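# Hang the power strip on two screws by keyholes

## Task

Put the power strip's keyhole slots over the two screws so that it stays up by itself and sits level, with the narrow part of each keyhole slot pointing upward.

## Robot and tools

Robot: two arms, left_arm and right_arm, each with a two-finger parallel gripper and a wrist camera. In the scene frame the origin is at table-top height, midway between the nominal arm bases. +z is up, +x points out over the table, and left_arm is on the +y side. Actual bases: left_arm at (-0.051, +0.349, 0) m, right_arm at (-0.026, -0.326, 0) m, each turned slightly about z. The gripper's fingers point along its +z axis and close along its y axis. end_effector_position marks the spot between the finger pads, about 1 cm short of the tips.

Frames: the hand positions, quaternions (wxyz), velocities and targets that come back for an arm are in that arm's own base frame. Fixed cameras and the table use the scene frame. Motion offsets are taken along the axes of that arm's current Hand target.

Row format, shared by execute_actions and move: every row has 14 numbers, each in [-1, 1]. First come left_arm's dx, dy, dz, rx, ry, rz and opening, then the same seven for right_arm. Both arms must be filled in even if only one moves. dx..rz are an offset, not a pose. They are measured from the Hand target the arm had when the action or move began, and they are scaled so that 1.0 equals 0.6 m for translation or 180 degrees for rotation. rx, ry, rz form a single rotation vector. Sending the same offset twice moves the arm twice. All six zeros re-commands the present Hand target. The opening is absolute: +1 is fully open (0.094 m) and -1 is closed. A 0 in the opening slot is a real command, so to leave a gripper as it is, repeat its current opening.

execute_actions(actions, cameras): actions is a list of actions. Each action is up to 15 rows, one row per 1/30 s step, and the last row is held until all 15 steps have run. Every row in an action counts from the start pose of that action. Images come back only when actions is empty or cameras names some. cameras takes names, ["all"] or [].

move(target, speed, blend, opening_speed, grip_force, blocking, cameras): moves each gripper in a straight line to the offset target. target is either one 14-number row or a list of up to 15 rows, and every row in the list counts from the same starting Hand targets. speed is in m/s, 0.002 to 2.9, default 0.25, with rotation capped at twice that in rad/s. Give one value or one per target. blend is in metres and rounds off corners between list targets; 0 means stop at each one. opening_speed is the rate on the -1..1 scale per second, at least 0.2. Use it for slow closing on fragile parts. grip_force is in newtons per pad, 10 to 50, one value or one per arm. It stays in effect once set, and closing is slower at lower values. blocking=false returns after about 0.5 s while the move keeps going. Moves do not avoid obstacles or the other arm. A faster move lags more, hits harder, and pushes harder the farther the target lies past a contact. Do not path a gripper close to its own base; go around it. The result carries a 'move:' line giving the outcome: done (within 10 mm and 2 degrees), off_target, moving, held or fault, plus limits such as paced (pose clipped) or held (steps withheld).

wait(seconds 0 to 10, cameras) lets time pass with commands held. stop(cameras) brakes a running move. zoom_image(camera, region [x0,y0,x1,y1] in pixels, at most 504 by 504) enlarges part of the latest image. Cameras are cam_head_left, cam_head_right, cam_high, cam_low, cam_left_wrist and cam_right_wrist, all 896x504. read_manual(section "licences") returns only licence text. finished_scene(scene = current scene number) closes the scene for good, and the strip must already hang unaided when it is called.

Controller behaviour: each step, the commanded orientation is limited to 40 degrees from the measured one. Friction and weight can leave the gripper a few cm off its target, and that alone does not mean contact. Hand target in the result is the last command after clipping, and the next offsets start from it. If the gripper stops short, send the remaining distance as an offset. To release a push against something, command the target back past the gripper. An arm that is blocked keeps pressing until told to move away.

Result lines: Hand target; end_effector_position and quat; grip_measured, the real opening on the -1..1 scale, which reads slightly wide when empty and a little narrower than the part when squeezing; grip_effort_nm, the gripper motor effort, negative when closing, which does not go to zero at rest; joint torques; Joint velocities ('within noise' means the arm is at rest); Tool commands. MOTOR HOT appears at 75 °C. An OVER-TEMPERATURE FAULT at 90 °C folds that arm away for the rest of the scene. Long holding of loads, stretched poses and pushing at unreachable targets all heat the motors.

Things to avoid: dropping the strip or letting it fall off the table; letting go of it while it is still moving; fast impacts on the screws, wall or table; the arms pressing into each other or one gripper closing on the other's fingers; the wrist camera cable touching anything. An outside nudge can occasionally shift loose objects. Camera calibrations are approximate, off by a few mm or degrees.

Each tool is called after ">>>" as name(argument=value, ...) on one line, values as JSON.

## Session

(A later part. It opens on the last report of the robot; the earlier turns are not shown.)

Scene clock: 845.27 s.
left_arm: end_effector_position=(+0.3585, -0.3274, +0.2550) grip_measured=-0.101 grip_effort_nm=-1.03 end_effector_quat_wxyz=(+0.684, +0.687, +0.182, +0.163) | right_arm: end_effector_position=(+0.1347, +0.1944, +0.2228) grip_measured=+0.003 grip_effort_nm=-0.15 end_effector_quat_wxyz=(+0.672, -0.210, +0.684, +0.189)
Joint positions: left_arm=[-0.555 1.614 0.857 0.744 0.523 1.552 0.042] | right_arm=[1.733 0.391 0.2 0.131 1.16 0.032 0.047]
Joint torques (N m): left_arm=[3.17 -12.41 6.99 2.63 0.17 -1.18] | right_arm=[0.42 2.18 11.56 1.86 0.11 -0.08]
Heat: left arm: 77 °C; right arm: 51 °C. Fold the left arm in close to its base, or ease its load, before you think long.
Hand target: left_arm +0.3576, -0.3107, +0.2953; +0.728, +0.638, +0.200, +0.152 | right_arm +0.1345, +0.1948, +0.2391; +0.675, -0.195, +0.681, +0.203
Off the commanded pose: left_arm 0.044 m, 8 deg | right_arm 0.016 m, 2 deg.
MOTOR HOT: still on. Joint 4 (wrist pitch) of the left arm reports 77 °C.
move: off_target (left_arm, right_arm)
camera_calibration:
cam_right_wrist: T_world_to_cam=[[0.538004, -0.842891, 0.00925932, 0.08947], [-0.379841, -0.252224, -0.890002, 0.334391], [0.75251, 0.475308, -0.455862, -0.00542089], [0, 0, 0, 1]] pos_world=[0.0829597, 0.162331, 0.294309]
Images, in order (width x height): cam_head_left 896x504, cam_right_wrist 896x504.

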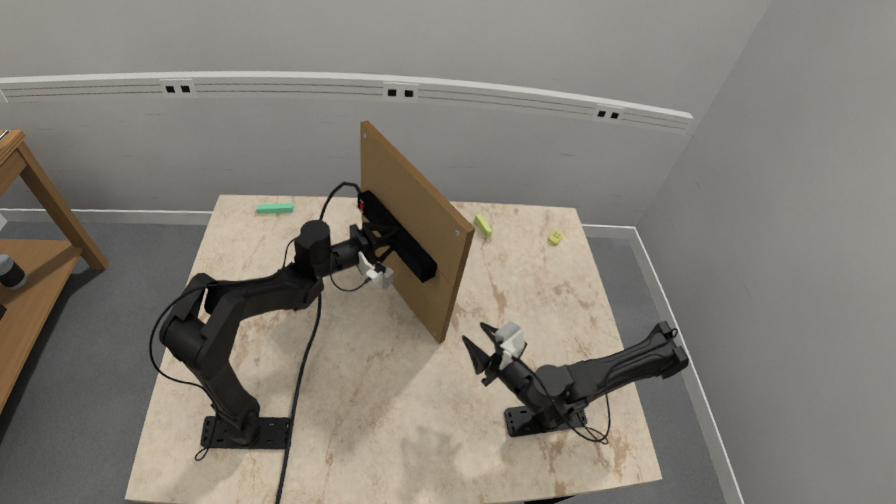

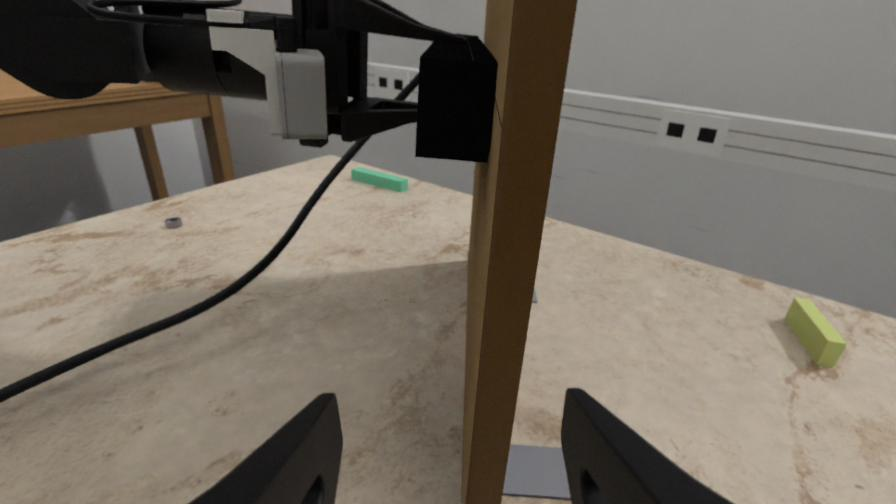

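>>> move(target=[[0,0,0.004,0,-0.03,0,-0.35,0,0,0,0,0,0,0],[0,0,0.03,0,-0.03,-0.003,-0.35,0,0,0,0,0,0,0]], speed=0.04, cameras=["cam_right_wrist"])

>>> zoom_image(camera="cam_right_wrist", region=[370, 0, 530, 200])

Scene clock: 850.30 s.
left_arm: end_effector_position=(+0.3582, -0.3282, +0.2527) grip_measured=-0.101 grip_effort_nm=-1.03 end_effector_quat_wxyz=(+0.693, +0.689, +0.165, +0.135) | right_arm: end_effector_position=(+0.1347, +0.1944, +0.2228) grip_measured=+0.003 grip_effort_nm=-0.15 end_effector_quat_wxyz=(+0.672, -0.210, +0.684, +0.189)
Joint positions: left_arm=[-0.528 1.646 0.873 0.767 0.615 1.53 0.042] | right_arm=[1.733 0.391 0.2 0.131 1.16 0.032 0.047]
Joint torques (N m): left_arm=[2.19 -8.25 12.63 2.54 0.32 -1.17] | right_arm=[0.51 1.98 11.55 1.84 0.15 -0.1]
Heat: left arm: 78 °C; right arm: 51 °C. Fold the left arm in close to its base, or ease its load, before you think long.
Hand target: left_arm +0.3663, -0.3263, +0.2970; +0.737, +0.644, +0.169, +0.118 | right_arm +0.1345, +0.1948, +0.2391; +0.675, -0.195, +0.681, +0.203
Off the commanded pose: left_arm 0.045 m, 8 deg | right_arm 0.016 m, 2 deg.
MOTOR HOT: still on. Joint 4 (wrist pitch) of the left arm reports 78 °C.
move: off_target (left_arm, right_arm)
camera_calibration:
cam_right_wrist: T_world_to_cam=[[0.538004, -0.842891, 0.00925932, 0.08947], [-0.379841, -0.252224, -0.890002, 0.334391], [0.75251, 0.475308, -0.455862, -0.00542089], [0, 0, 0, 1]] pos_world=[0.0829597, 0.162331, 0.294309]
Images, in order (width x height): cam_right_wrist 896x504.

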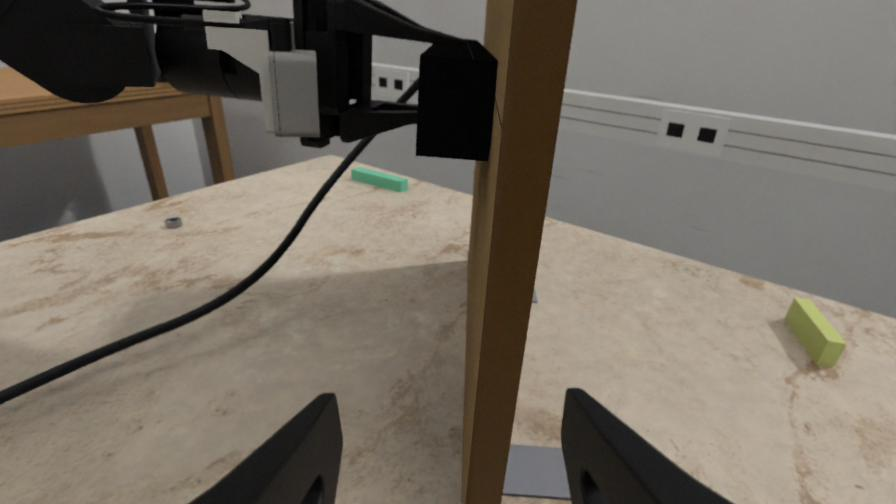

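Scaled by 2.520 from the camera's 896x504 image, which has a finer 1280x720 frame.

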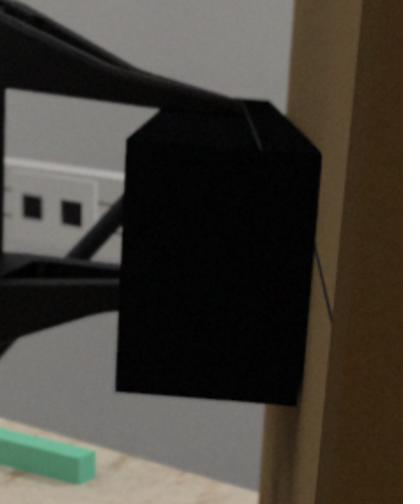

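>>> move(target=[[0,0,-0.018,0,0,0.015,-0.35,0,0,0,0,0,0,0],[0,0,-0.003,0,-0.01,0.015,-0.35,0,0,0,0,0,0,0]], speed=0.05, cameras=["cam_right_wrist"])

>>> zoom_image(camera="cam_right_wrist", region=[370, 0, 530, 200])

>>> move(target=[[0,0,-0.018,0,0,0.01,-0.35,0,0,0,0,0,0,0],[0,0,-0.003,0,-0.01,0.01,-0.35,0,0,0,0,0,0,0]], speed=0.05, cameras=["cam_right_wrist"])

>>> zoom_image(camera="cam_right_wrist", region=[370, 0, 530, 200])

Scene clock: 856.40 s.
left_arm: end_effector_position=(+0.3582, -0.3282, +0.2527) grip_measured=-0.101 grip_effort_nm=-1.03 end_effector_quat_wxyz=(+0.696, +0.690, +0.154, +0.127) | right_arm: end_effector_position=(+0.1347, +0.1944, +0.2228) grip_measured=+0.003 grip_effort_nm=-0.15 end_effector_quat_wxyz=(+0.672, -0.210, +0.684, +0.189)
Joint positions: left_arm=[-0.516 1.659 0.882 0.777 0.654 1.532 0.042] | right_arm=[1.733 0.391 0.2 0.131 1.16 0.032 0.047]
Joint torques (N m): left_arm=[2.5 -8.43 12.26 2.59 0.37 -0.83] | right_arm=[0.43 1.98 11.56 1.87 0.15 -0.1]
Heat: left arm: 78 °C; right arm: 51 °C. Fold the left arm in close to its base, or ease its load, before you think long.
Hand target: left_arm +0.3657, -0.3246, +0.2970; +0.737, +0.649, +0.142, +0.126 | right_arm +0.1345, +0.1948, +0.2391; +0.675, -0.195, +0.681, +0.203
Off the commanded pose: left_arm 0.045 m, 7 deg | right_arm 0.016 m, 2 deg.
MOTOR HOT: still on. Joint 4 (wrist pitch) of the left arm reports 78 °C.
move: off_target (left_arm, right_arm)
camera_calibration:
cam_right_wrist: T_world_to_cam=[[0.538004, -0.842891, 0.00925932, 0.08947], [-0.379841, -0.252224, -0.890002, 0.334391], [0.75251, 0.475308, -0.455862, -0.00542089], [0, 0, 0, 1]] pos_world=[0.0829597, 0.162331, 0.294309]
Images, in order (width x height): cam_right_wrist 896x504.

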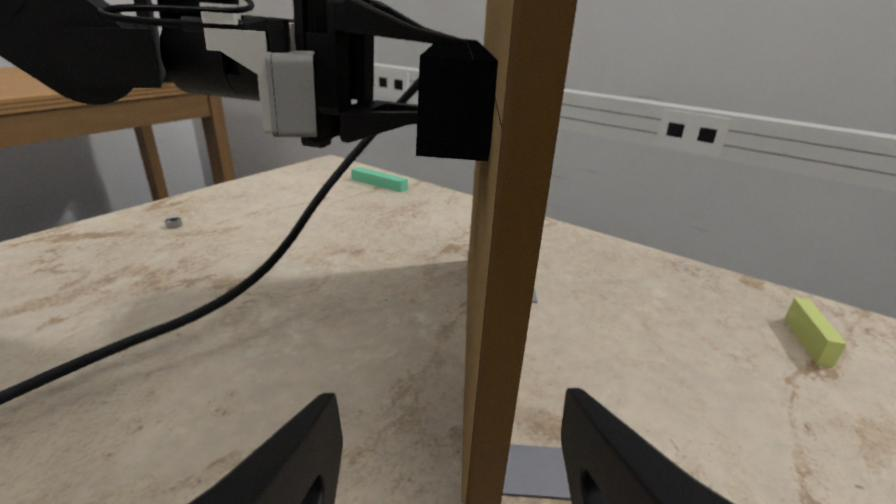

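Scaled by 2.520 from the camera's 896x504 image, which has a finer 1280x720 frame.

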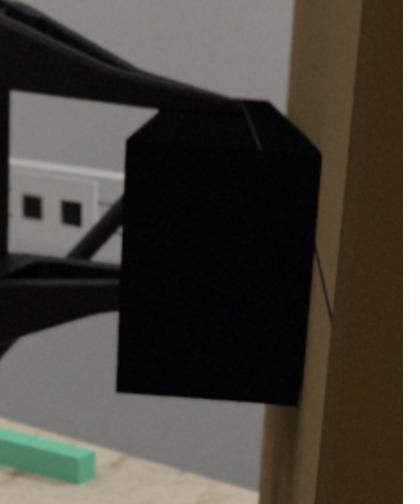

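Scene clock: 857.87 s.
left_arm: end_effector_position=(+0.3582, -0.3282, +0.2525) grip_measured=-0.101 grip_effort_nm=-1.03 end_effector_quat_wxyz=(+0.698, +0.692, +0.143, +0.119) | right_arm: end_effector_position=(+0.1347, +0.1944, +0.2228) grip_measured=+0.003 grip_effort_nm=-0.15 end_effector_quat_wxyz=(+0.672, -0.210, +0.684, +0.189)
Joint positions: left_arm=[-0.504 1.672 0.893 0.783 0.694 1.534 0.042] | right_arm=[1.733 0.391 0.2 0.131 1.16 0.032 0.047]
Joint torques (N m): left_arm=[2.84 -8.65 11.96 2.64 0.44 -0.63] | right_arm=[0.36 2.13 11.51 1.84 0.08 -0.08]
Heat: left arm: 78 °C; right arm: 51 °C. Fold the left arm in close to its base, or ease its load, before you think long.
Hand target: left_arm +0.3651, -0.3229, +0.2967; +0.737, +0.653, +0.120, +0.127 | right_arm +0.1345, +0.1948, +0.2391; +0.675, -0.195, +0.681, +0.203
Off the commanded pose: left_arm 0.045 m, 7 deg | right_arm 0.016 m, 2 deg.
MOTOR HOT: still on. Joint 4 (wrist pitch) of the left arm reports 78 °C.
move: off_target (left_arm, right_arm)
camera_calibration:
cam_right_wrist: T_world_to_cam=[[0.538004, -0.842891, 0.00925932, 0.08947], [-0.379841, -0.252224, -0.890002, 0.334391], [0.75251, 0.475308, -0.455862, -0.00542089], [0, 0, 0, 1]] pos_world=[0.0829597, 0.162331, 0.294309]
Images, in order (width x height): cam_right_wrist 896x504.

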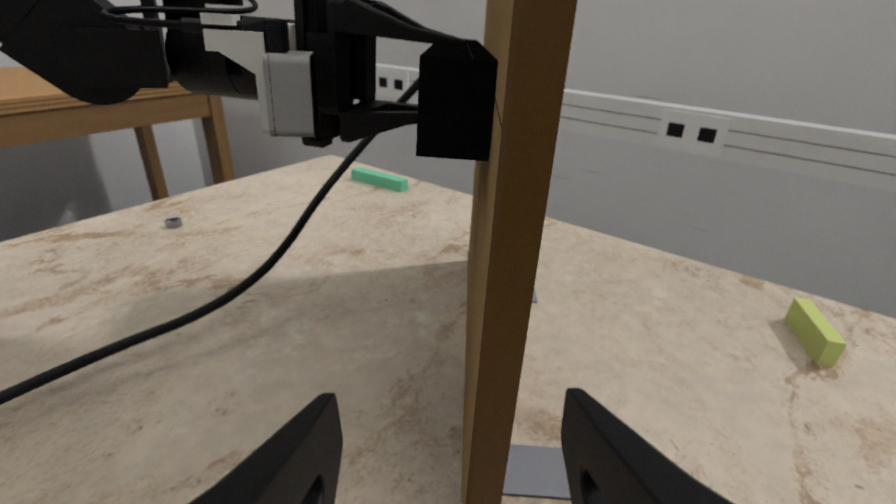

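Scaled by 2.520 from the camera's 896x504 image, which has a finer 1280x720 frame.

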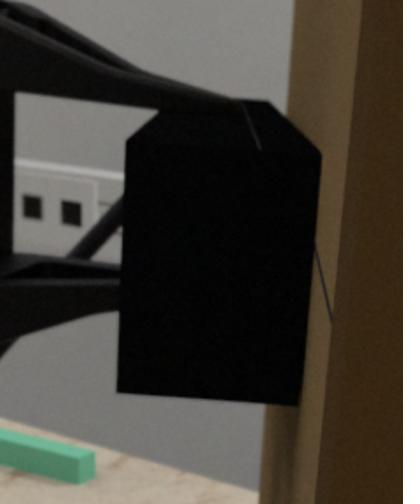

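>>> move(target=[[0,0,-0.025,0,0.02,0,-0.35,0,0,0,0,0,0,0],[0,0.002,-0.025,0,0.02,0.02,-0.35,0,0,0,0,0,0,0]], speed=0.05, cameras=["cam_right_wrist"])

>>> zoom_image(camera="cam_right_wrist", region=[370, 0, 530, 200])

>>> move(target=[0,0,0.03,0,0,0,-0.35,0,0,0,0,0,0,0], speed=0.05, cameras=["cam_right_wrist"])

>>> zoom_image(camera="cam_right_wrist", region=[370, 0, 530, 200])

Scene clock: 862.47 s.
left_arm: end_effector_position=(+0.3587, -0.3275, +0.2517) grip_measured=-0.101 grip_effort_nm=-1.03 end_effector_quat_wxyz=(+0.699, +0.689, +0.147, +0.124) | right_arm: end_effector_position=(+0.1347, +0.1944, +0.2228) grip_measured=+0.003 grip_effort_nm=-0.15 end_effector_quat_wxyz=(+0.672, -0.210, +0.684, +0.189)
Joint positions: left_arm=[-0.507 1.672 0.883 0.799 0.679 1.53 0.042] | right_arm=[1.733 0.391 0.2 0.131 1.16 0.032 0.047]
Joint torques (N m): left_arm=[3.06 -13.48 6.89 2.63 -0.07 -0.06] | right_arm=[0.42 2.09 11.77 1.85 0.13 -0.09]
Heat: left arm: 78 °C; right arm: 51 °C. Fold the left arm in close to its base, or ease its load, before you think long.
Hand target: left_arm +0.3599, -0.3089, +0.2961; +0.728, +0.652, +0.123, +0.171 | right_arm +0.1345, +0.1948, +0.2391; +0.675, -0.195, +0.681, +0.203
Off the commanded pose: left_arm 0.048 m, 8 deg | right_arm 0.016 m, 2 deg.
MOTOR HOT: still on. Joint 4 (wrist pitch) of the left arm reports 78 °C.
move: off_target (left_arm, right_arm)
camera_calibration:
cam_right_wrist: T_world_to_cam=[[0.538004, -0.842891, 0.00925932, 0.08947], [-0.379841, -0.252224, -0.890002, 0.334391], [0.75251, 0.475308, -0.455862, -0.00542089], [0, 0, 0, 1]] pos_world=[0.0829597, 0.162331, 0.294309]
Images, in order (width x height): cam_right_wrist 896x504.

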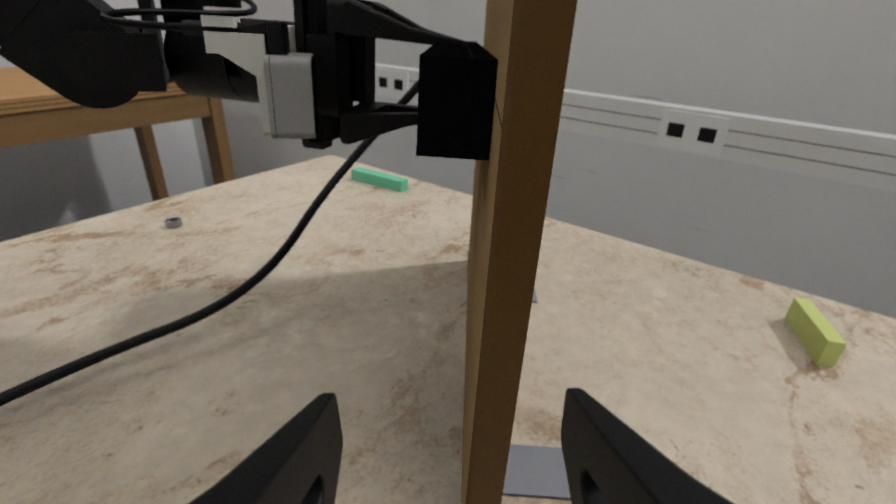

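Scaled by 2.520 from the camera's 896x504 image, which has a finer 1280x720 frame.

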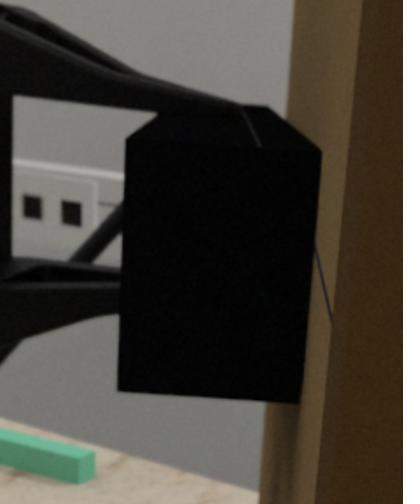

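Scene clock: 863.17 s.
left_arm: end_effector_position=(+0.3588, -0.3281, +0.2519) grip_measured=-0.101 grip_effort_nm=-1.03 end_effector_quat_wxyz=(+0.699, +0.689, +0.148, +0.125) | right_arm: end_effector_position=(+0.1347, +0.1944, +0.2228) grip_measured=+0.003 grip_effort_nm=-0.15 end_effector_quat_wxyz=(+0.672, -0.210, +0.684, +0.189)
Joint positions: left_arm=[-0.51 1.672 0.883 0.799 0.672 1.53 0.042] | right_arm=[1.733 0.391 0.2 0.131 1.16 0.032 0.047]
Joint torques (N m): left_arm=[0.51 -10.25 11.17 2.51 -0.29 -0.06] | right_arm=[0.38 2.03 11.63 1.83 0.12 -0.09]
Heat: left arm: 78 °C; right arm: 51 °C. Fold the left arm in close to its base, or ease its load, before you think long.
Hand target: left_arm +0.3670, -0.3253, +0.2983; +0.728, +0.652, +0.123, +0.171 | right_arm +0.1345, +0.1948, +0.2391; +0.675, -0.195, +0.681, +0.203
Off the commanded pose: left_arm 0.047 m, 8 deg | right_arm 0.016 m, 2 deg.
MOTOR HOT: still on. Joint 4 (wrist pitch) of the left arm reports 78 °C.
move: off_target (left_arm, right_arm)
camera_calibration:
cam_right_wrist: T_world_to_cam=[[0.538004, -0.842891, 0.00925932, 0.08947], [-0.379841, -0.252224, -0.890002, 0.334391], [0.75251, 0.475308, -0.455862, -0.00542089], [0, 0, 0, 1]] pos_world=[0.0829597, 0.162331, 0.294309]
Images, in order (width x height): cam_right_wrist 896x504.

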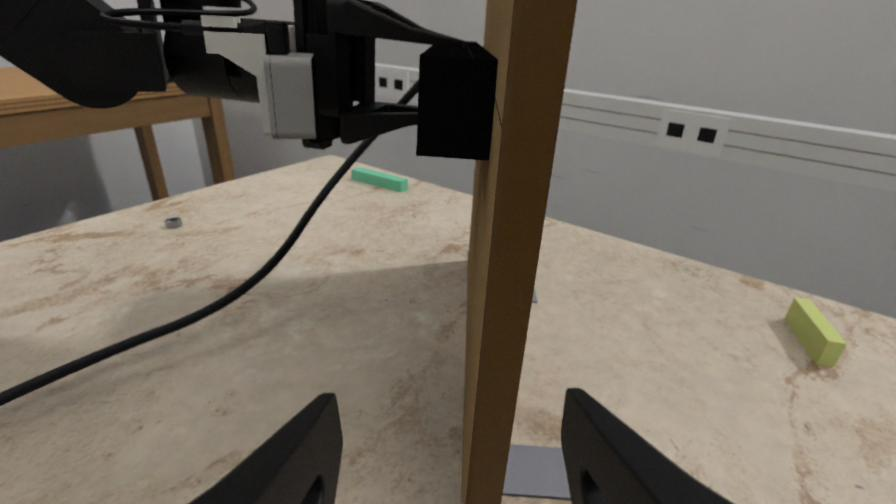

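Scaled by 2.520 from the camera's 896x504 image, which has a finer 1280x720 frame.

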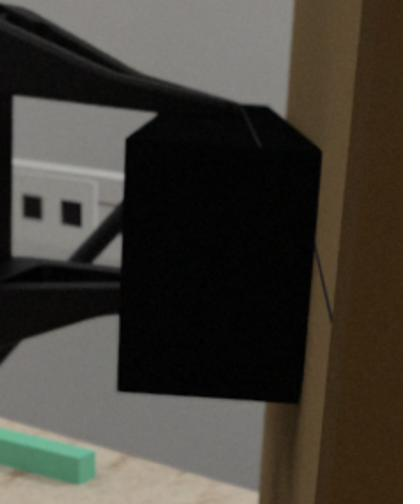

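>>> move(target=[0,0,-0.035,0,0,0.02,-0.35,0,0,0,0,0,0,0], speed=0.06)

>>> move(target=[0,0,0.035,0,0,0,-0.35,0,0,0,0,0,0,0], speed=0.06, cameras=["cam_right_wrist"])

>>> zoom_image(camera="cam_right_wrist", region=[370, 0, 530, 200])

>>> move(target=[0,0,-0.035,0,0,0.015,-0.35,0,0,0,0,0,0,0], speed=0.06)

>>> move(target=[0,0,0.035,0,0,0,-0.35,0,0,0,0,0,0,0], speed=0.06, cameras=["cam_right_wrist"])

>>> zoom_image(camera="cam_right_wrist", region=[370, 0, 530, 200])

Scene clock: 868.97 s.
left_arm: end_effector_position=(+0.3585, -0.3274, +0.2532) grip_measured=-0.101 grip_effort_nm=-1.03 end_effector_quat_wxyz=(+0.698, +0.690, +0.141, +0.134) | right_arm: end_effector_position=(+0.1347, +0.1944, +0.2228) grip_measured=+0.003 grip_effort_nm=-0.15 end_effector_quat_wxyz=(+0.672, -0.210, +0.684, +0.189)
Joint positions: left_arm=[-0.51 1.666 0.881 0.796 0.669 1.551 0.042] | right_arm=[1.733 0.391 0.2 0.131 1.16 0.032 0.047]
Joint torques (N m): left_arm=[3.71 -13.61 6.39 2.63 0.05 0.34] | right_arm=[0.42 2.02 11.59 1.84 0.13 -0.08]
Heat: left arm: 76 °C; right arm: 51 °C. Fold the left arm in close to its base, or ease its load, before you think long.
Hand target: left_arm +0.3585, -0.3062, +0.2957; +0.723, +0.656, +0.102, +0.193 | right_arm +0.1345, +0.1948, +0.2391; +0.675, -0.195, +0.681, +0.203
Off the commanded pose: left_arm 0.048 m, 9 deg | right_arm 0.016 m, 2 deg.
MOTOR HOT: still on. Joint 4 (wrist pitch) of the left arm reports 76 °C.
move: off_target (left_arm, right_arm)

Scene clock: 869.67 s.
left_arm: end_effector_position=(+0.3590, -0.3278, +0.2532) grip_measured=-0.101 grip_effort_nm=-1.03 end_effector_quat_wxyz=(+0.697, +0.689, +0.143, +0.136) | right_arm: end_effector_position=(+0.1347, +0.1944, +0.2228) grip_measured=+0.003 grip_effort_nm=-0.15 end_effector_quat_wxyz=(+0.672, -0.210, +0.684, +0.189)
Joint positions: left_arm=[-0.512 1.666 0.881 0.796 0.661 1.553 0.042] | right_arm=[1.733 0.391 0.2 0.131 1.16 0.032 0.047]
Joint torques (N m): left_arm=[0.7 -9.81 11.32 2.51 -0.2 0.33] | right_arm=[0.43 2.13 11.73 1.84 0.13 -0.06]
Heat: left arm: 76 °C; right arm: 51 °C. Fold the left arm in close to its base, or ease its load, before you think long.
Hand target: left_arm +0.3670, -0.3252, +0.2982; +0.723, +0.656, +0.102, +0.193 | right_arm +0.1345, +0.1948, +0.2391; +0.675, -0.195, +0.681, +0.203
Off the commanded pose: left_arm 0.046 m, 9 deg | right_arm 0.016 m, 2 deg.
MOTOR HOT: still on. Joint 4 (wrist pitch) of the left arm reports 76 °C.
move: off_target (left_arm, right_arm)
camera_calibration:
cam_right_wrist: T_world_to_cam=[[0.538004, -0.842891, 0.00925932, 0.08947], [-0.379841, -0.252224, -0.890002, 0.334391], [0.75251, 0.475308, -0.455862, -0.00542089], [0, 0, 0, 1]] pos_world=[0.0829597, 0.162331, 0.294309]
Images, in order (width x height): cam_right_wrist 896x504.

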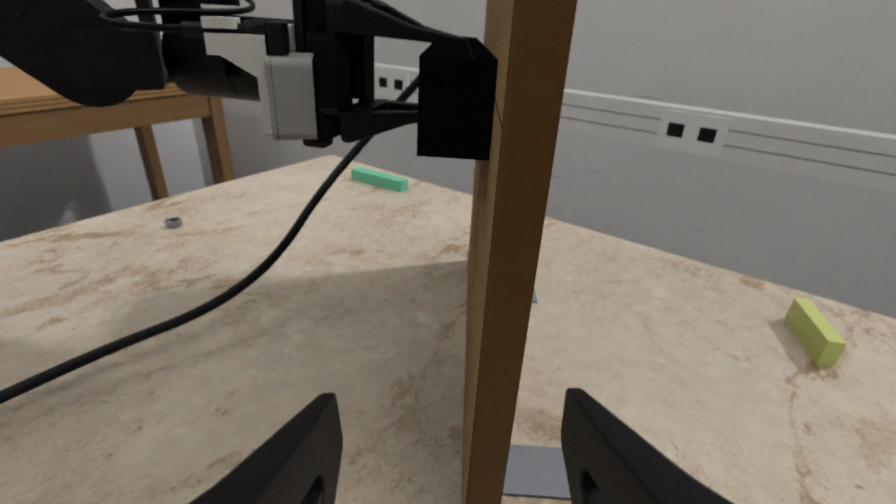

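Scaled by 2.520 from the camera's 896x504 image, which has a finer 1280x720 frame.

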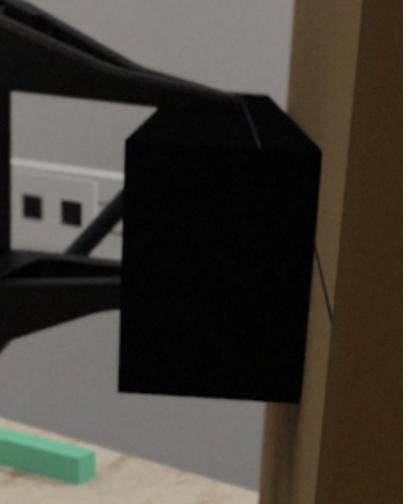

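Scene clock: 870.37 s.
left_arm: end_effector_position=(+0.3584, -0.3273, +0.2560) grip_measured=-0.101 grip_effort_nm=-1.03 end_effector_quat_wxyz=(+0.697, +0.690, +0.131, +0.148) | right_arm: end_effector_position=(+0.1347, +0.1944, +0.2228) grip_measured=+0.003 grip_effort_nm=-0.15 end_effector_quat_wxyz=(+0.672, -0.210, +0.684, +0.189)
Joint positions: left_arm=[-0.512 1.66 0.881 0.797 0.661 1.581 0.042] | right_arm=[1.733 0.391 0.2 0.131 1.16 0.032 0.047]
Joint torques (N m): left_arm=[3.92 -13.14 6.46 2.6 0.11 0.51] | right_arm=[0.5 2.19 11.58 1.88 0.12 -0.11]
Heat: left arm: 76 °C; right arm: 51 °C. Fold the left arm in close to its base, or ease its load, before you think long.
Hand target: left_arm +0.3586, -0.3062, +0.2957; +0.718, +0.658, +0.087, +0.210 | right_arm +0.1345, +0.1948, +0.2391; +0.675, -0.195, +0.681, +0.203
Off the commanded pose: left_arm 0.045 m, 10 deg | right_arm 0.016 m, 2 deg.
MOTOR HOT: still on. Joint 4 (wrist pitch) of the left arm reports 76 °C.
move: off_target (left_arm, right_arm)

Scene clock: 871.13 s.
left_arm: end_effector_position=(+0.3591, -0.3276, +0.2573) grip_measured=-0.101 grip_effort_nm=-1.03 end_effector_quat_wxyz=(+0.696, +0.689, +0.128, +0.154) | right_arm: end_effector_position=(+0.1347, +0.1944, +0.2228) grip_measured=+0.003 grip_effort_nm=-0.15 end_effector_quat_wxyz=(+0.672, -0.210, +0.684, +0.189)
Joint positions: left_arm=[-0.513 1.66 0.884 0.797 0.657 1.592 0.042] | right_arm=[1.733 0.391 0.2 0.131 1.16 0.032 0.047]
Joint torques (N m): left_arm=[0.75 -9.18 11.22 2.48 -0.17 0.41] | right_arm=[0.4 2.21 11.48 1.86 0.13 -0.1]
Heat: left arm: 76 °C; right arm: 51 °C. Fold the left arm in close to its base, or ease its load, before you think long.
Hand target: left_arm +0.3670, -0.3253, +0.2981; +0.718, +0.658, +0.087, +0.210 | right_arm +0.1345, +0.1948, +0.2391; +0.675, -0.195, +0.681, +0.203
Off the commanded pose: left_arm 0.042 m, 9 deg | right_arm 0.016 m, 2 deg.
MOTOR HOT: still on. Joint 4 (wrist pitch) of the left arm reports 76 °C.
move: off_target (left_arm, right_arm)
camera_calibration:
cam_right_wrist: T_world_to_cam=[[0.538004, -0.842891, 0.00925932, 0.08947], [-0.379841, -0.252224, -0.890002, 0.334391], [0.75251, 0.475308, -0.455862, -0.00542089], [0, 0, 0, 1]] pos_world=[0.0829597, 0.162331, 0.294309]
Images, in order (width x height): cam_right_wrist 896x504.

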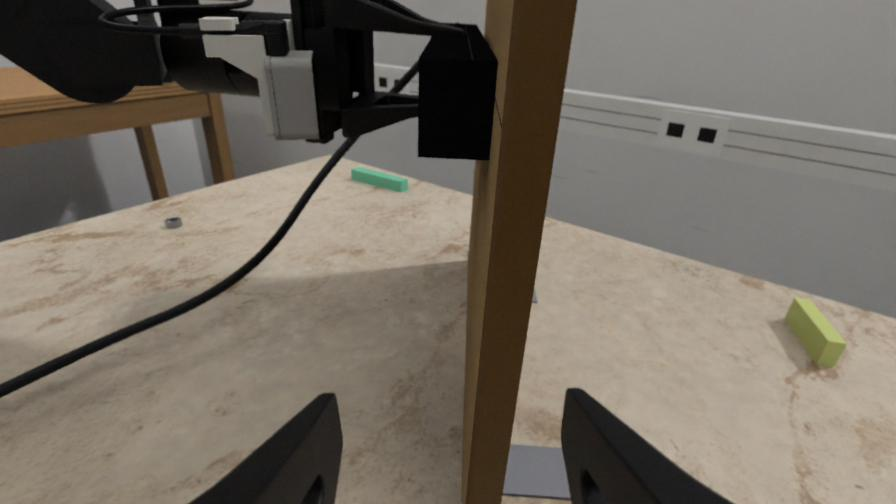

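Scaled by 2.520 from the camera's 896x504 image, which has a finer 1280x720 frame.

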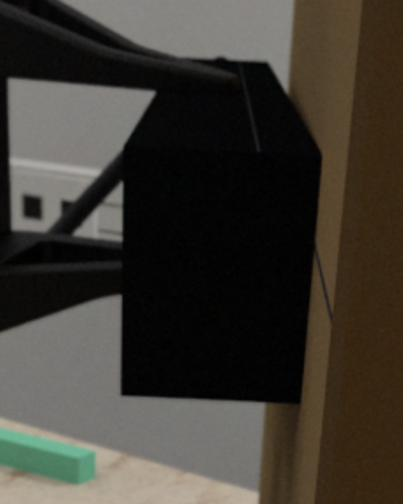

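>>> move(target=[[0,0,-0.024,0,0,-0.01,-0.35,0,0,0,0,0,0,0],[0,0,-0.024,0,0,-0.02,-0.35,0,0,0,0,0,0,0]], speed=0.02, cameras=["cam_right_wrist"])

>>> zoom_image(camera="cam_right_wrist", region=[370, 0, 530, 200])

>>> move(target=[0,0,0,0,0,-0.01,-0.35,0,0,0,0,0,0,0], speed=0.02, cameras=["cam_right_wrist"])

>>> zoom_image(camera="cam_right_wrist", region=[370, 0, 530, 200])

>>> move(target=[0,0,0,0,0,-0.01,-0.35,0,0,0,0,0,0,0], speed=0.02, cameras=["cam_right_wrist"])

>>> zoom_image(camera="cam_right_wrist", region=[370, 0, 530, 200])

Scene clock: 879.83 s.
left_arm: end_effector_position=(+0.3586, -0.3275, +0.2573) grip_measured=-0.101 grip_effort_nm=-1.03 end_effector_quat_wxyz=(+0.697, +0.689, +0.130, +0.149) | right_arm: end_effector_position=(+0.1347, +0.1944, +0.2228) grip_measured=+0.003 grip_effort_nm=-0.15 end_effector_quat_wxyz=(+0.672, -0.210, +0.684, +0.189)
Joint positions: left_arm=[-0.512 1.66 0.884 0.797 0.662 1.583 0.042] | right_arm=[1.733 0.391 0.2 0.131 1.16 0.032 0.047]
Joint torques (N m): left_arm=[3.03 -11.66 7.69 2.62 0.05 -0.1] | right_arm=[0.43 2.21 11.51 1.85 0.13 -0.08]
Heat: left arm: 74 °C; right arm: 51 °C. Fold the left arm in close to its base, or ease its load, before you think long.
Hand target: left_arm +0.3613, -0.3121, +0.2964; +0.724, +0.655, +0.107, +0.188 | right_arm +0.1345, +0.1948, +0.2391; +0.675, -0.195, +0.681, +0.203
Off the commanded pose: left_arm 0.042 m, 7 deg | right_arm 0.016 m, 2 deg.
MOTOR HOT: still on. Joint 4 (wrist pitch) of the left arm reports 74 °C.
move: off_target (left_arm, right_arm)
camera_calibration:
cam_right_wrist: T_world_to_cam=[[0.538004, -0.842891, 0.00925932, 0.08947], [-0.379841, -0.252224, -0.890002, 0.334391], [0.75251, 0.475308, -0.455862, -0.00542089], [0, 0, 0, 1]] pos_world=[0.0829597, 0.162331, 0.294309]
Images, in order (width x height): cam_right_wrist 896x504.

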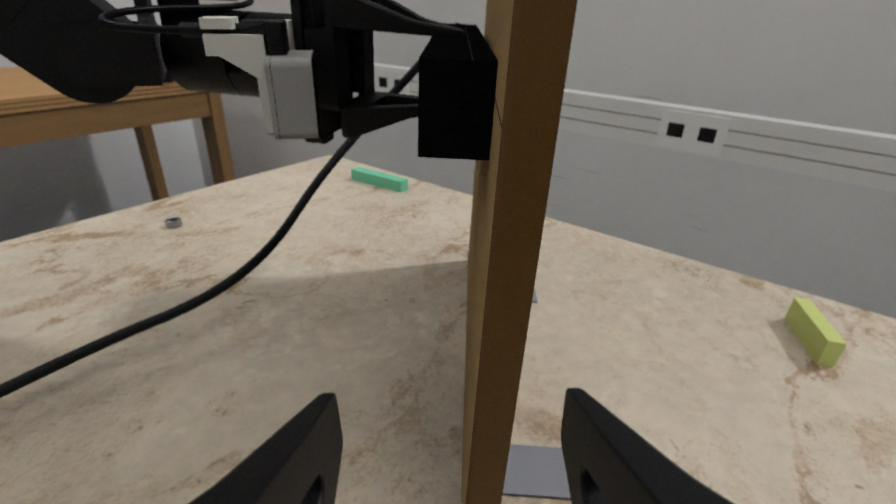

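Scaled by 2.520 from the camera's 896x504 image, which has a finer 1280x720 frame.

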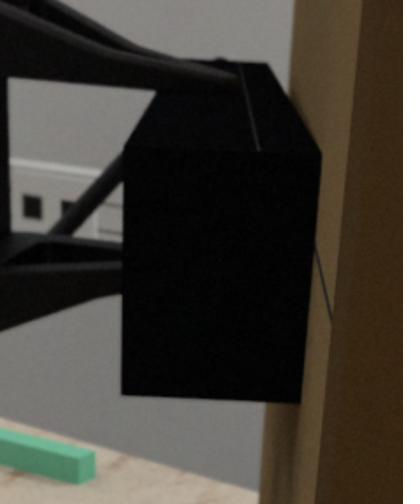

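Scene clock: 880.90 s.
left_arm: end_effector_position=(+0.3586, -0.3275, +0.2573) grip_measured=-0.101 grip_effort_nm=-1.03 end_effector_quat_wxyz=(+0.698, +0.688, +0.133, +0.146) | right_arm: end_effector_position=(+0.1347, +0.1944, +0.2228) grip_measured=+0.003 grip_effort_nm=-0.16 end_effector_quat_wxyz=(+0.672, -0.210, +0.684, +0.189)
Joint positions: left_arm=[-0.512 1.66 0.884 0.797 0.662 1.574 0.042] | right_arm=[1.733 0.391 0.2 0.131 1.16 0.032 0.047]
Joint torques (N m): left_arm=[3.06 -11.64 7.73 2.62 0.06 -0.31] | right_arm=[0.43 2.1 11.45 1.82 0.13 -0.08]
Heat: left arm: 74 °C; right arm: 51 °C. Fold the left arm in close to its base, or ease its load, before you think long.
Hand target: left_arm +0.3612, -0.3122, +0.2964; +0.727, +0.653, +0.118, +0.176 | right_arm +0.1345, +0.1948, +0.2391; +0.675, -0.195, +0.681, +0.203
Off the commanded pose: left_arm 0.042 m, 6 deg | right_arm 0.016 m, 2 deg.
MOTOR HOT: still on. Joint 4 (wrist pitch) of the left arm reports 74 °C.
move: off_target (left_arm, right_arm)
camera_calibration:
cam_right_wrist: T_world_to_cam=[[0.538004, -0.842891, 0.00925932, 0.08947], [-0.379841, -0.252224, -0.890002, 0.334391], [0.75251, 0.475308, -0.455862, -0.00542089], [0, 0, 0, 1]] pos_world=[0.0829597, 0.162331, 0.294309]
Images, in order (width x height): cam_right_wrist 896x504.

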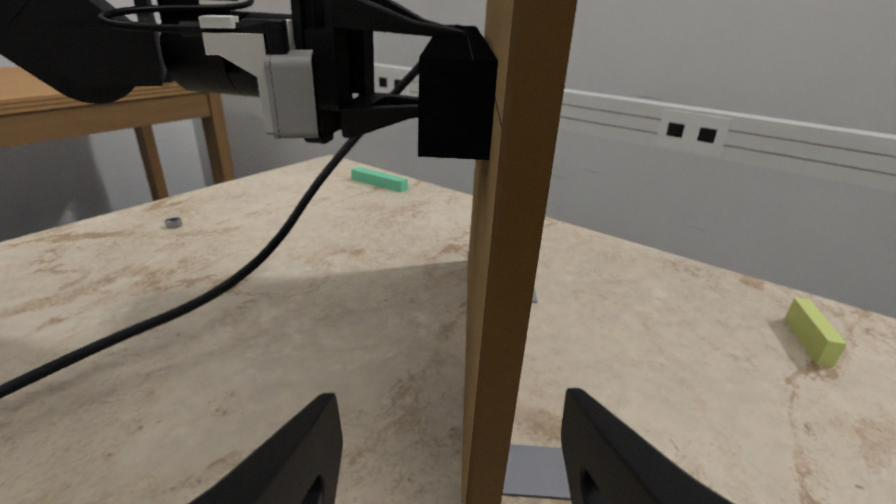

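Scaled by 2.520 from the camera's 896x504 image, which has a finer 1280x720 frame.

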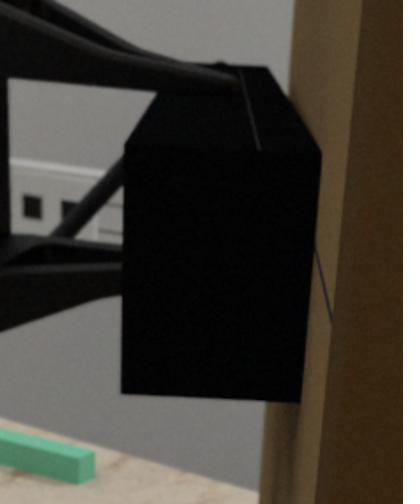

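Scene clock: 882.00 s.
left_arm: end_effector_position=(+0.3586, -0.3275, +0.2567) grip_measured=-0.101 grip_effort_nm=-1.03 end_effector_quat_wxyz=(+0.698, +0.688, +0.137, +0.141) | right_arm: end_effector_position=(+0.1347, +0.1944, +0.2228) grip_measured=+0.003 grip_effort_nm=-0.15 end_effector_quat_wxyz=(+0.672, -0.210, +0.684, +0.189)
Joint positions: left_arm=[-0.512 1.66 0.884 0.795 0.662 1.562 0.042] | right_arm=[1.733 0.391 0.2 0.131 1.16 0.032 0.047]
Joint torques (N m): left_arm=[3.11 -11.69 7.8 2.62 0.08 -0.48] | right_arm=[0.43 2.17 11.6 1.87 0.12 -0.08]
Heat: left arm: 74 °C; right arm: 51 °C. Fold the left arm in close to its base, or ease its load, before you think long.
Hand target: left_arm +0.3612, -0.3122, +0.2964; +0.730, +0.651, +0.128, +0.165 | right_arm +0.1345, +0.1948, +0.2391; +0.675, -0.195, +0.681, +0.203
Off the commanded pose: left_arm 0.043 m, 6 deg | right_arm 0.016 m, 2 deg.
MOTOR HOT: still on. Joint 4 (wrist pitch) of the left arm reports 74 °C.
move: off_target (left_arm, right_arm)
camera_calibration:
cam_right_wrist: T_world_to_cam=[[0.538004, -0.842891, 0.00925932, 0.08947], [-0.379841, -0.252224, -0.890002, 0.334391], [0.75251, 0.475308, -0.455862, -0.00542089], [0, 0, 0, 1]] pos_world=[0.0829597, 0.162331, 0.294309]
Images, in order (width x height): cam_right_wrist 896x504.

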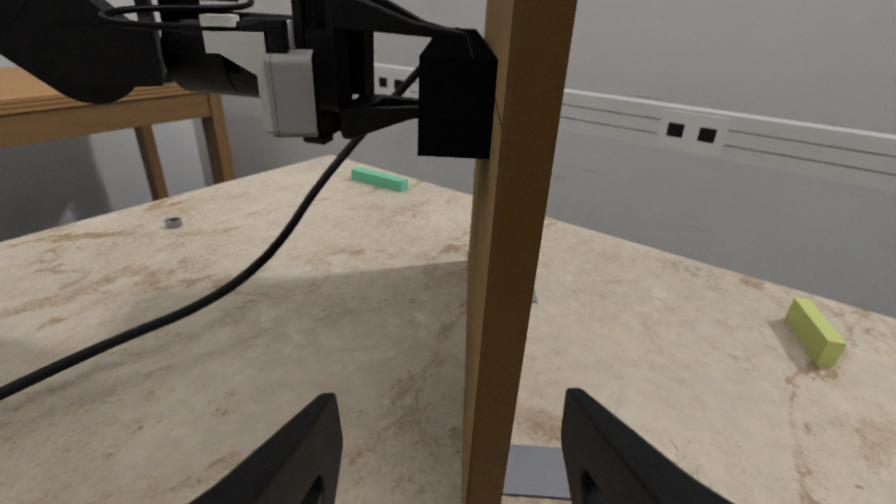

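Scaled by 2.520 from the camera's 896x504 image, which has a finer 1280x720 frame.

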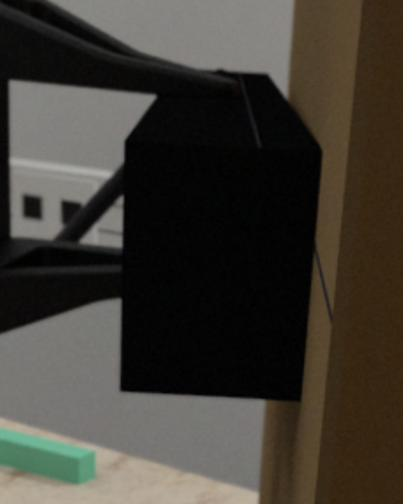

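>>> move(target=[[0,0,0.014,0,0,0,-0.35,0,0,0,0,0,0,0],[0,0,0,0,0,-0.006,-0.35,0,0,0,0,0,0,0],[0,0,0.02,0,0,-0.006,-0.35,0,0,0,0,0,0,0]], speed=0.04, cameras=["cam_right_wrist"])

>>> zoom_image(camera="cam_right_wrist", region=[370, 0, 530, 200])

>>> move(target=[[0,0,-0.02,0,0,-0.006,-0.35,0,0,0,0,0,0,0],[0,0,0,0,0,-0.006,-0.35,0,0,0,0,0,0,0]], speed=0.04, cameras=["cam_right_wrist"])

>>> zoom_image(camera="cam_right_wrist", region=[370, 0, 530, 200])

>>> move(target=[[0,0,-0.02,0,0,-0.006,-0.35,0,0,0,0,0,0,0],[0,0,0,0,0,-0.006,-0.35,0,0,0,0,0,0,0]], speed=0.04, cameras=["cam_right_wrist"])

>>> zoom_image(camera="cam_right_wrist", region=[370, 0, 530, 200])

Scene clock: 890.23 s.
left_arm: end_effector_position=(+0.3588, -0.3274, +0.2563) grip_measured=-0.101 grip_effort_nm=-1.03 end_effector_quat_wxyz=(+0.698, +0.688, +0.141, +0.139) | right_arm: end_effector_position=(+0.1347, +0.1944, +0.2228) grip_measured=+0.003 grip_effort_nm=-0.15 end_effector_quat_wxyz=(+0.672, -0.210, +0.684, +0.189)
Joint positions: left_arm=[-0.512 1.66 0.884 0.792 0.661 1.554 0.042] | right_arm=[1.733 0.391 0.2 0.131 1.16 0.032 0.047]
Joint torques (N m): left_arm=[1.25 -9.51 10.78 2.55 -0.1 -0.57] | right_arm=[0.38 2.19 11.51 1.87 0.1 -0.07]
Heat: left arm: 74 °C; right arm: 51 °C. Fold the left arm in close to its base, or ease its load, before you think long.
Hand target: left_arm +0.3660, -0.3231, +0.2978; +0.731, +0.650, +0.134, +0.158 | right_arm +0.1345, +0.1948, +0.2391; +0.675, -0.195, +0.681, +0.203
Off the commanded pose: left_arm 0.042 m, 6 deg | right_arm 0.016 m, 2 deg.
MOTOR HOT: still on. Joint 4 (wrist pitch) of the left arm reports 74 °C.
move: off_target (left_arm, right_arm)
camera_calibration:
cam_right_wrist: T_world_to_cam=[[0.538004, -0.842891, 0.00925932, 0.08947], [-0.379841, -0.252224, -0.890002, 0.334391], [0.75251, 0.475308, -0.455862, -0.00542089], [0, 0, 0, 1]] pos_world=[0.0829597, 0.162331, 0.294309]
Images, in order (width x height): cam_right_wrist 896x504.

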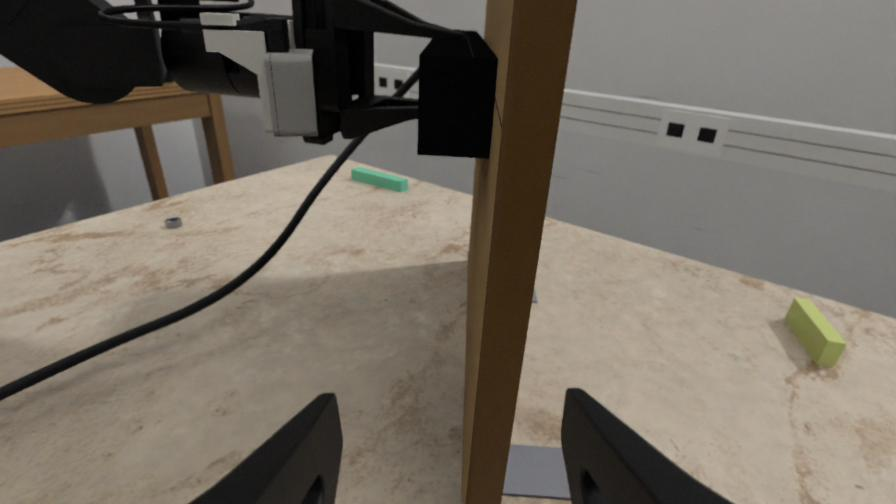

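Scaled by 2.520 from the camera's 896x504 image, which has a finer 1280x720 frame.

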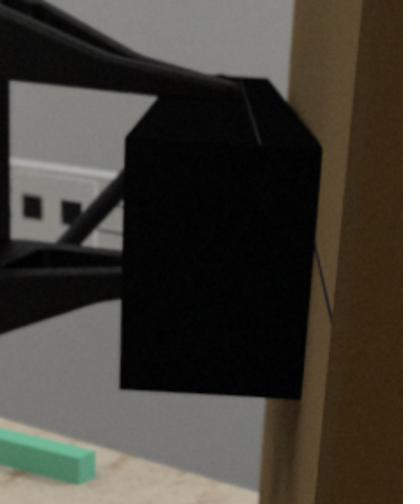

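Scene clock: 891.47 s.
left_arm: end_effector_position=(+0.3589, -0.3274, +0.2560) grip_measured=-0.101 grip_effort_nm=-1.03 end_effector_quat_wxyz=(+0.698, +0.688, +0.144, +0.136) | right_arm: end_effector_position=(+0.1347, +0.1944, +0.2228) grip_measured=+0.003 grip_effort_nm=-0.15 end_effector_quat_wxyz=(+0.672, -0.210, +0.684, +0.189)
Joint positions: left_arm=[-0.512 1.66 0.884 0.791 0.66 1.549 0.042] | right_arm=[1.733 0.391 0.2 0.131 1.16 0.032 0.047]
Joint torques (N m): left_arm=[1.28 -9.55 10.85 2.54 -0.08 -0.68] | right_arm=[0.46 2.25 11.71 1.86 0.1 -0.06]
Heat: left arm: 74 °C; right arm: 51 °C. Fold the left arm in close to its base, or ease its load, before you think long.
Hand target: left_arm +0.3661, -0.3231, +0.2979; +0.733, +0.649, +0.140, +0.151 | right_arm +0.1345, +0.1948, +0.2391; +0.675, -0.195, +0.681, +0.203
Off the commanded pose: left_arm 0.043 m, 6 deg | right_arm 0.016 m, 2 deg.
MOTOR HOT: still on. Joint 4 (wrist pitch) of the left arm reports 74 °C.
move: off_target (left_arm, right_arm)
camera_calibration:
cam_right_wrist: T_world_to_cam=[[0.538004, -0.842891, 0.00925932, 0.08947], [-0.379841, -0.252224, -0.890002, 0.334391], [0.75251, 0.475308, -0.455862, -0.00542089], [0, 0, 0, 1]] pos_world=[0.0829597, 0.162331, 0.294309]
Images, in order (width x height): cam_right_wrist 896x504.

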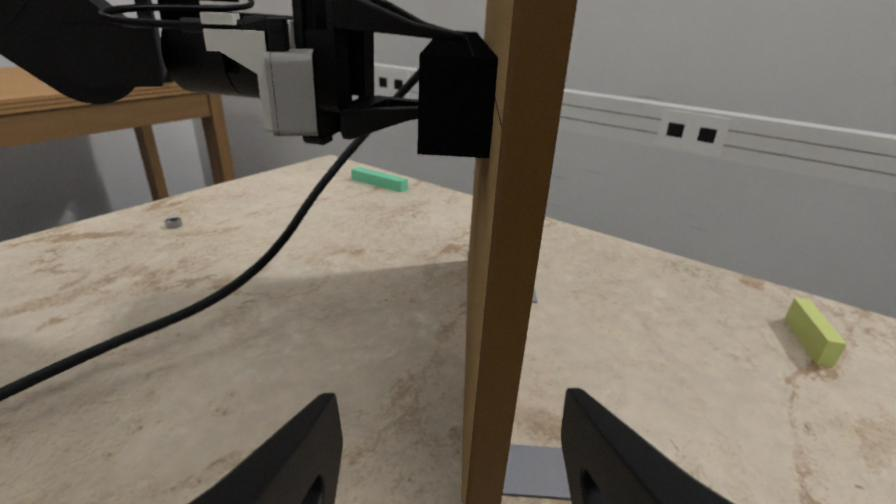

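Scaled by 2.520 from the camera's 896x504 image, which has a finer 1280x720 frame.

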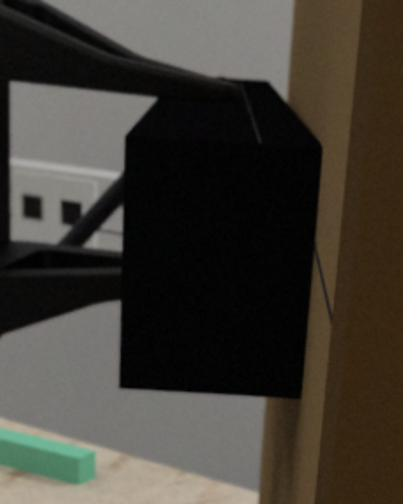

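Scene clock: 892.70 s.
left_arm: end_effector_position=(+0.3590, -0.3275, +0.2555) grip_measured=-0.101 grip_effort_nm=-1.03 end_effector_quat_wxyz=(+0.698, +0.688, +0.147, +0.133) | right_arm: end_effector_position=(+0.1347, +0.1944, +0.2228) grip_measured=+0.003 grip_effort_nm=-0.15 end_effector_quat_wxyz=(+0.672, -0.210, +0.684, +0.189)
Joint positions: left_arm=[-0.512 1.66 0.884 0.789 0.659 1.54 0.042] | right_arm=[1.733 0.391 0.2 0.131 1.16 0.032 0.047]
Joint torques (N m): left_arm=[1.33 -9.57 10.91 2.54 -0.06 -0.76] | right_arm=[0.54 2.14 11.67 1.84 0.11 -0.07]
Heat: left arm: 75 °C; right arm: 51 °C. Fold the left arm in close to its base, or ease its load, before you think long.
Hand target: left_arm +0.3661, -0.3231, +0.2979; +0.734, +0.647, +0.146, +0.144 | right_arm +0.1345, +0.1948, +0.2391; +0.675, -0.195, +0.681, +0.203
Off the commanded pose: left_arm 0.043 m, 6 deg | right_arm 0.016 m, 2 deg.
MOTOR HOT: still on. Joint 4 (wrist pitch) of the left arm reports 75 °C.
move: off_target (left_arm, right_arm)
camera_calibration:
cam_right_wrist: T_world_to_cam=[[0.538004, -0.842891, 0.00925932, 0.08947], [-0.379841, -0.252224, -0.890002, 0.334391], [0.75251, 0.475308, -0.455862, -0.00542089], [0, 0, 0, 1]] pos_world=[0.0829597, 0.162331, 0.294309]
Images, in order (width x height): cam_right_wrist 896x504.

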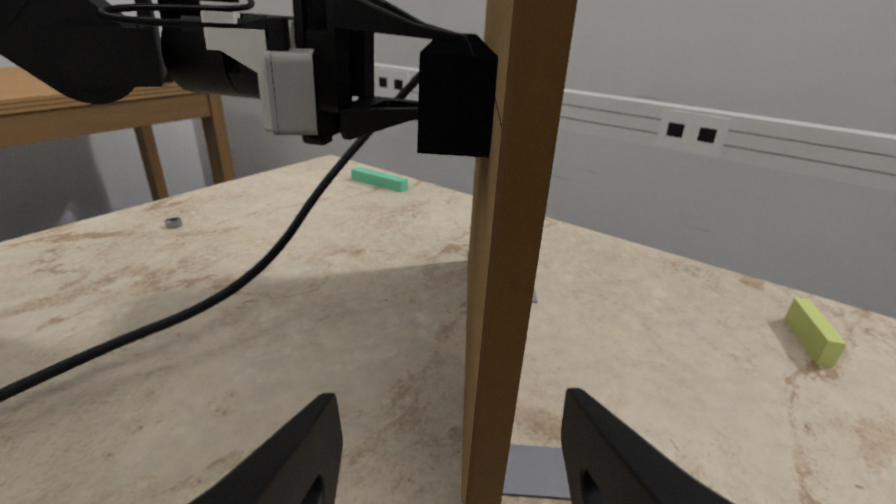

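Scaled by 2.520 from the camera's 896x504 image, which has a finer 1280x720 frame.

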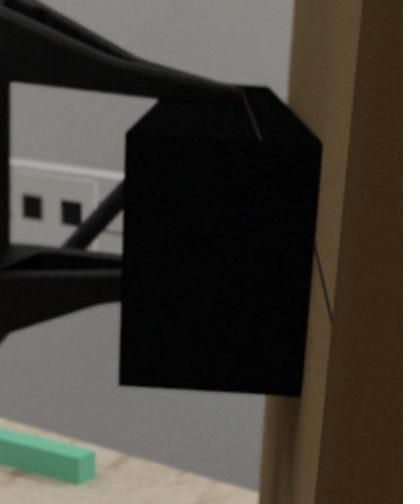

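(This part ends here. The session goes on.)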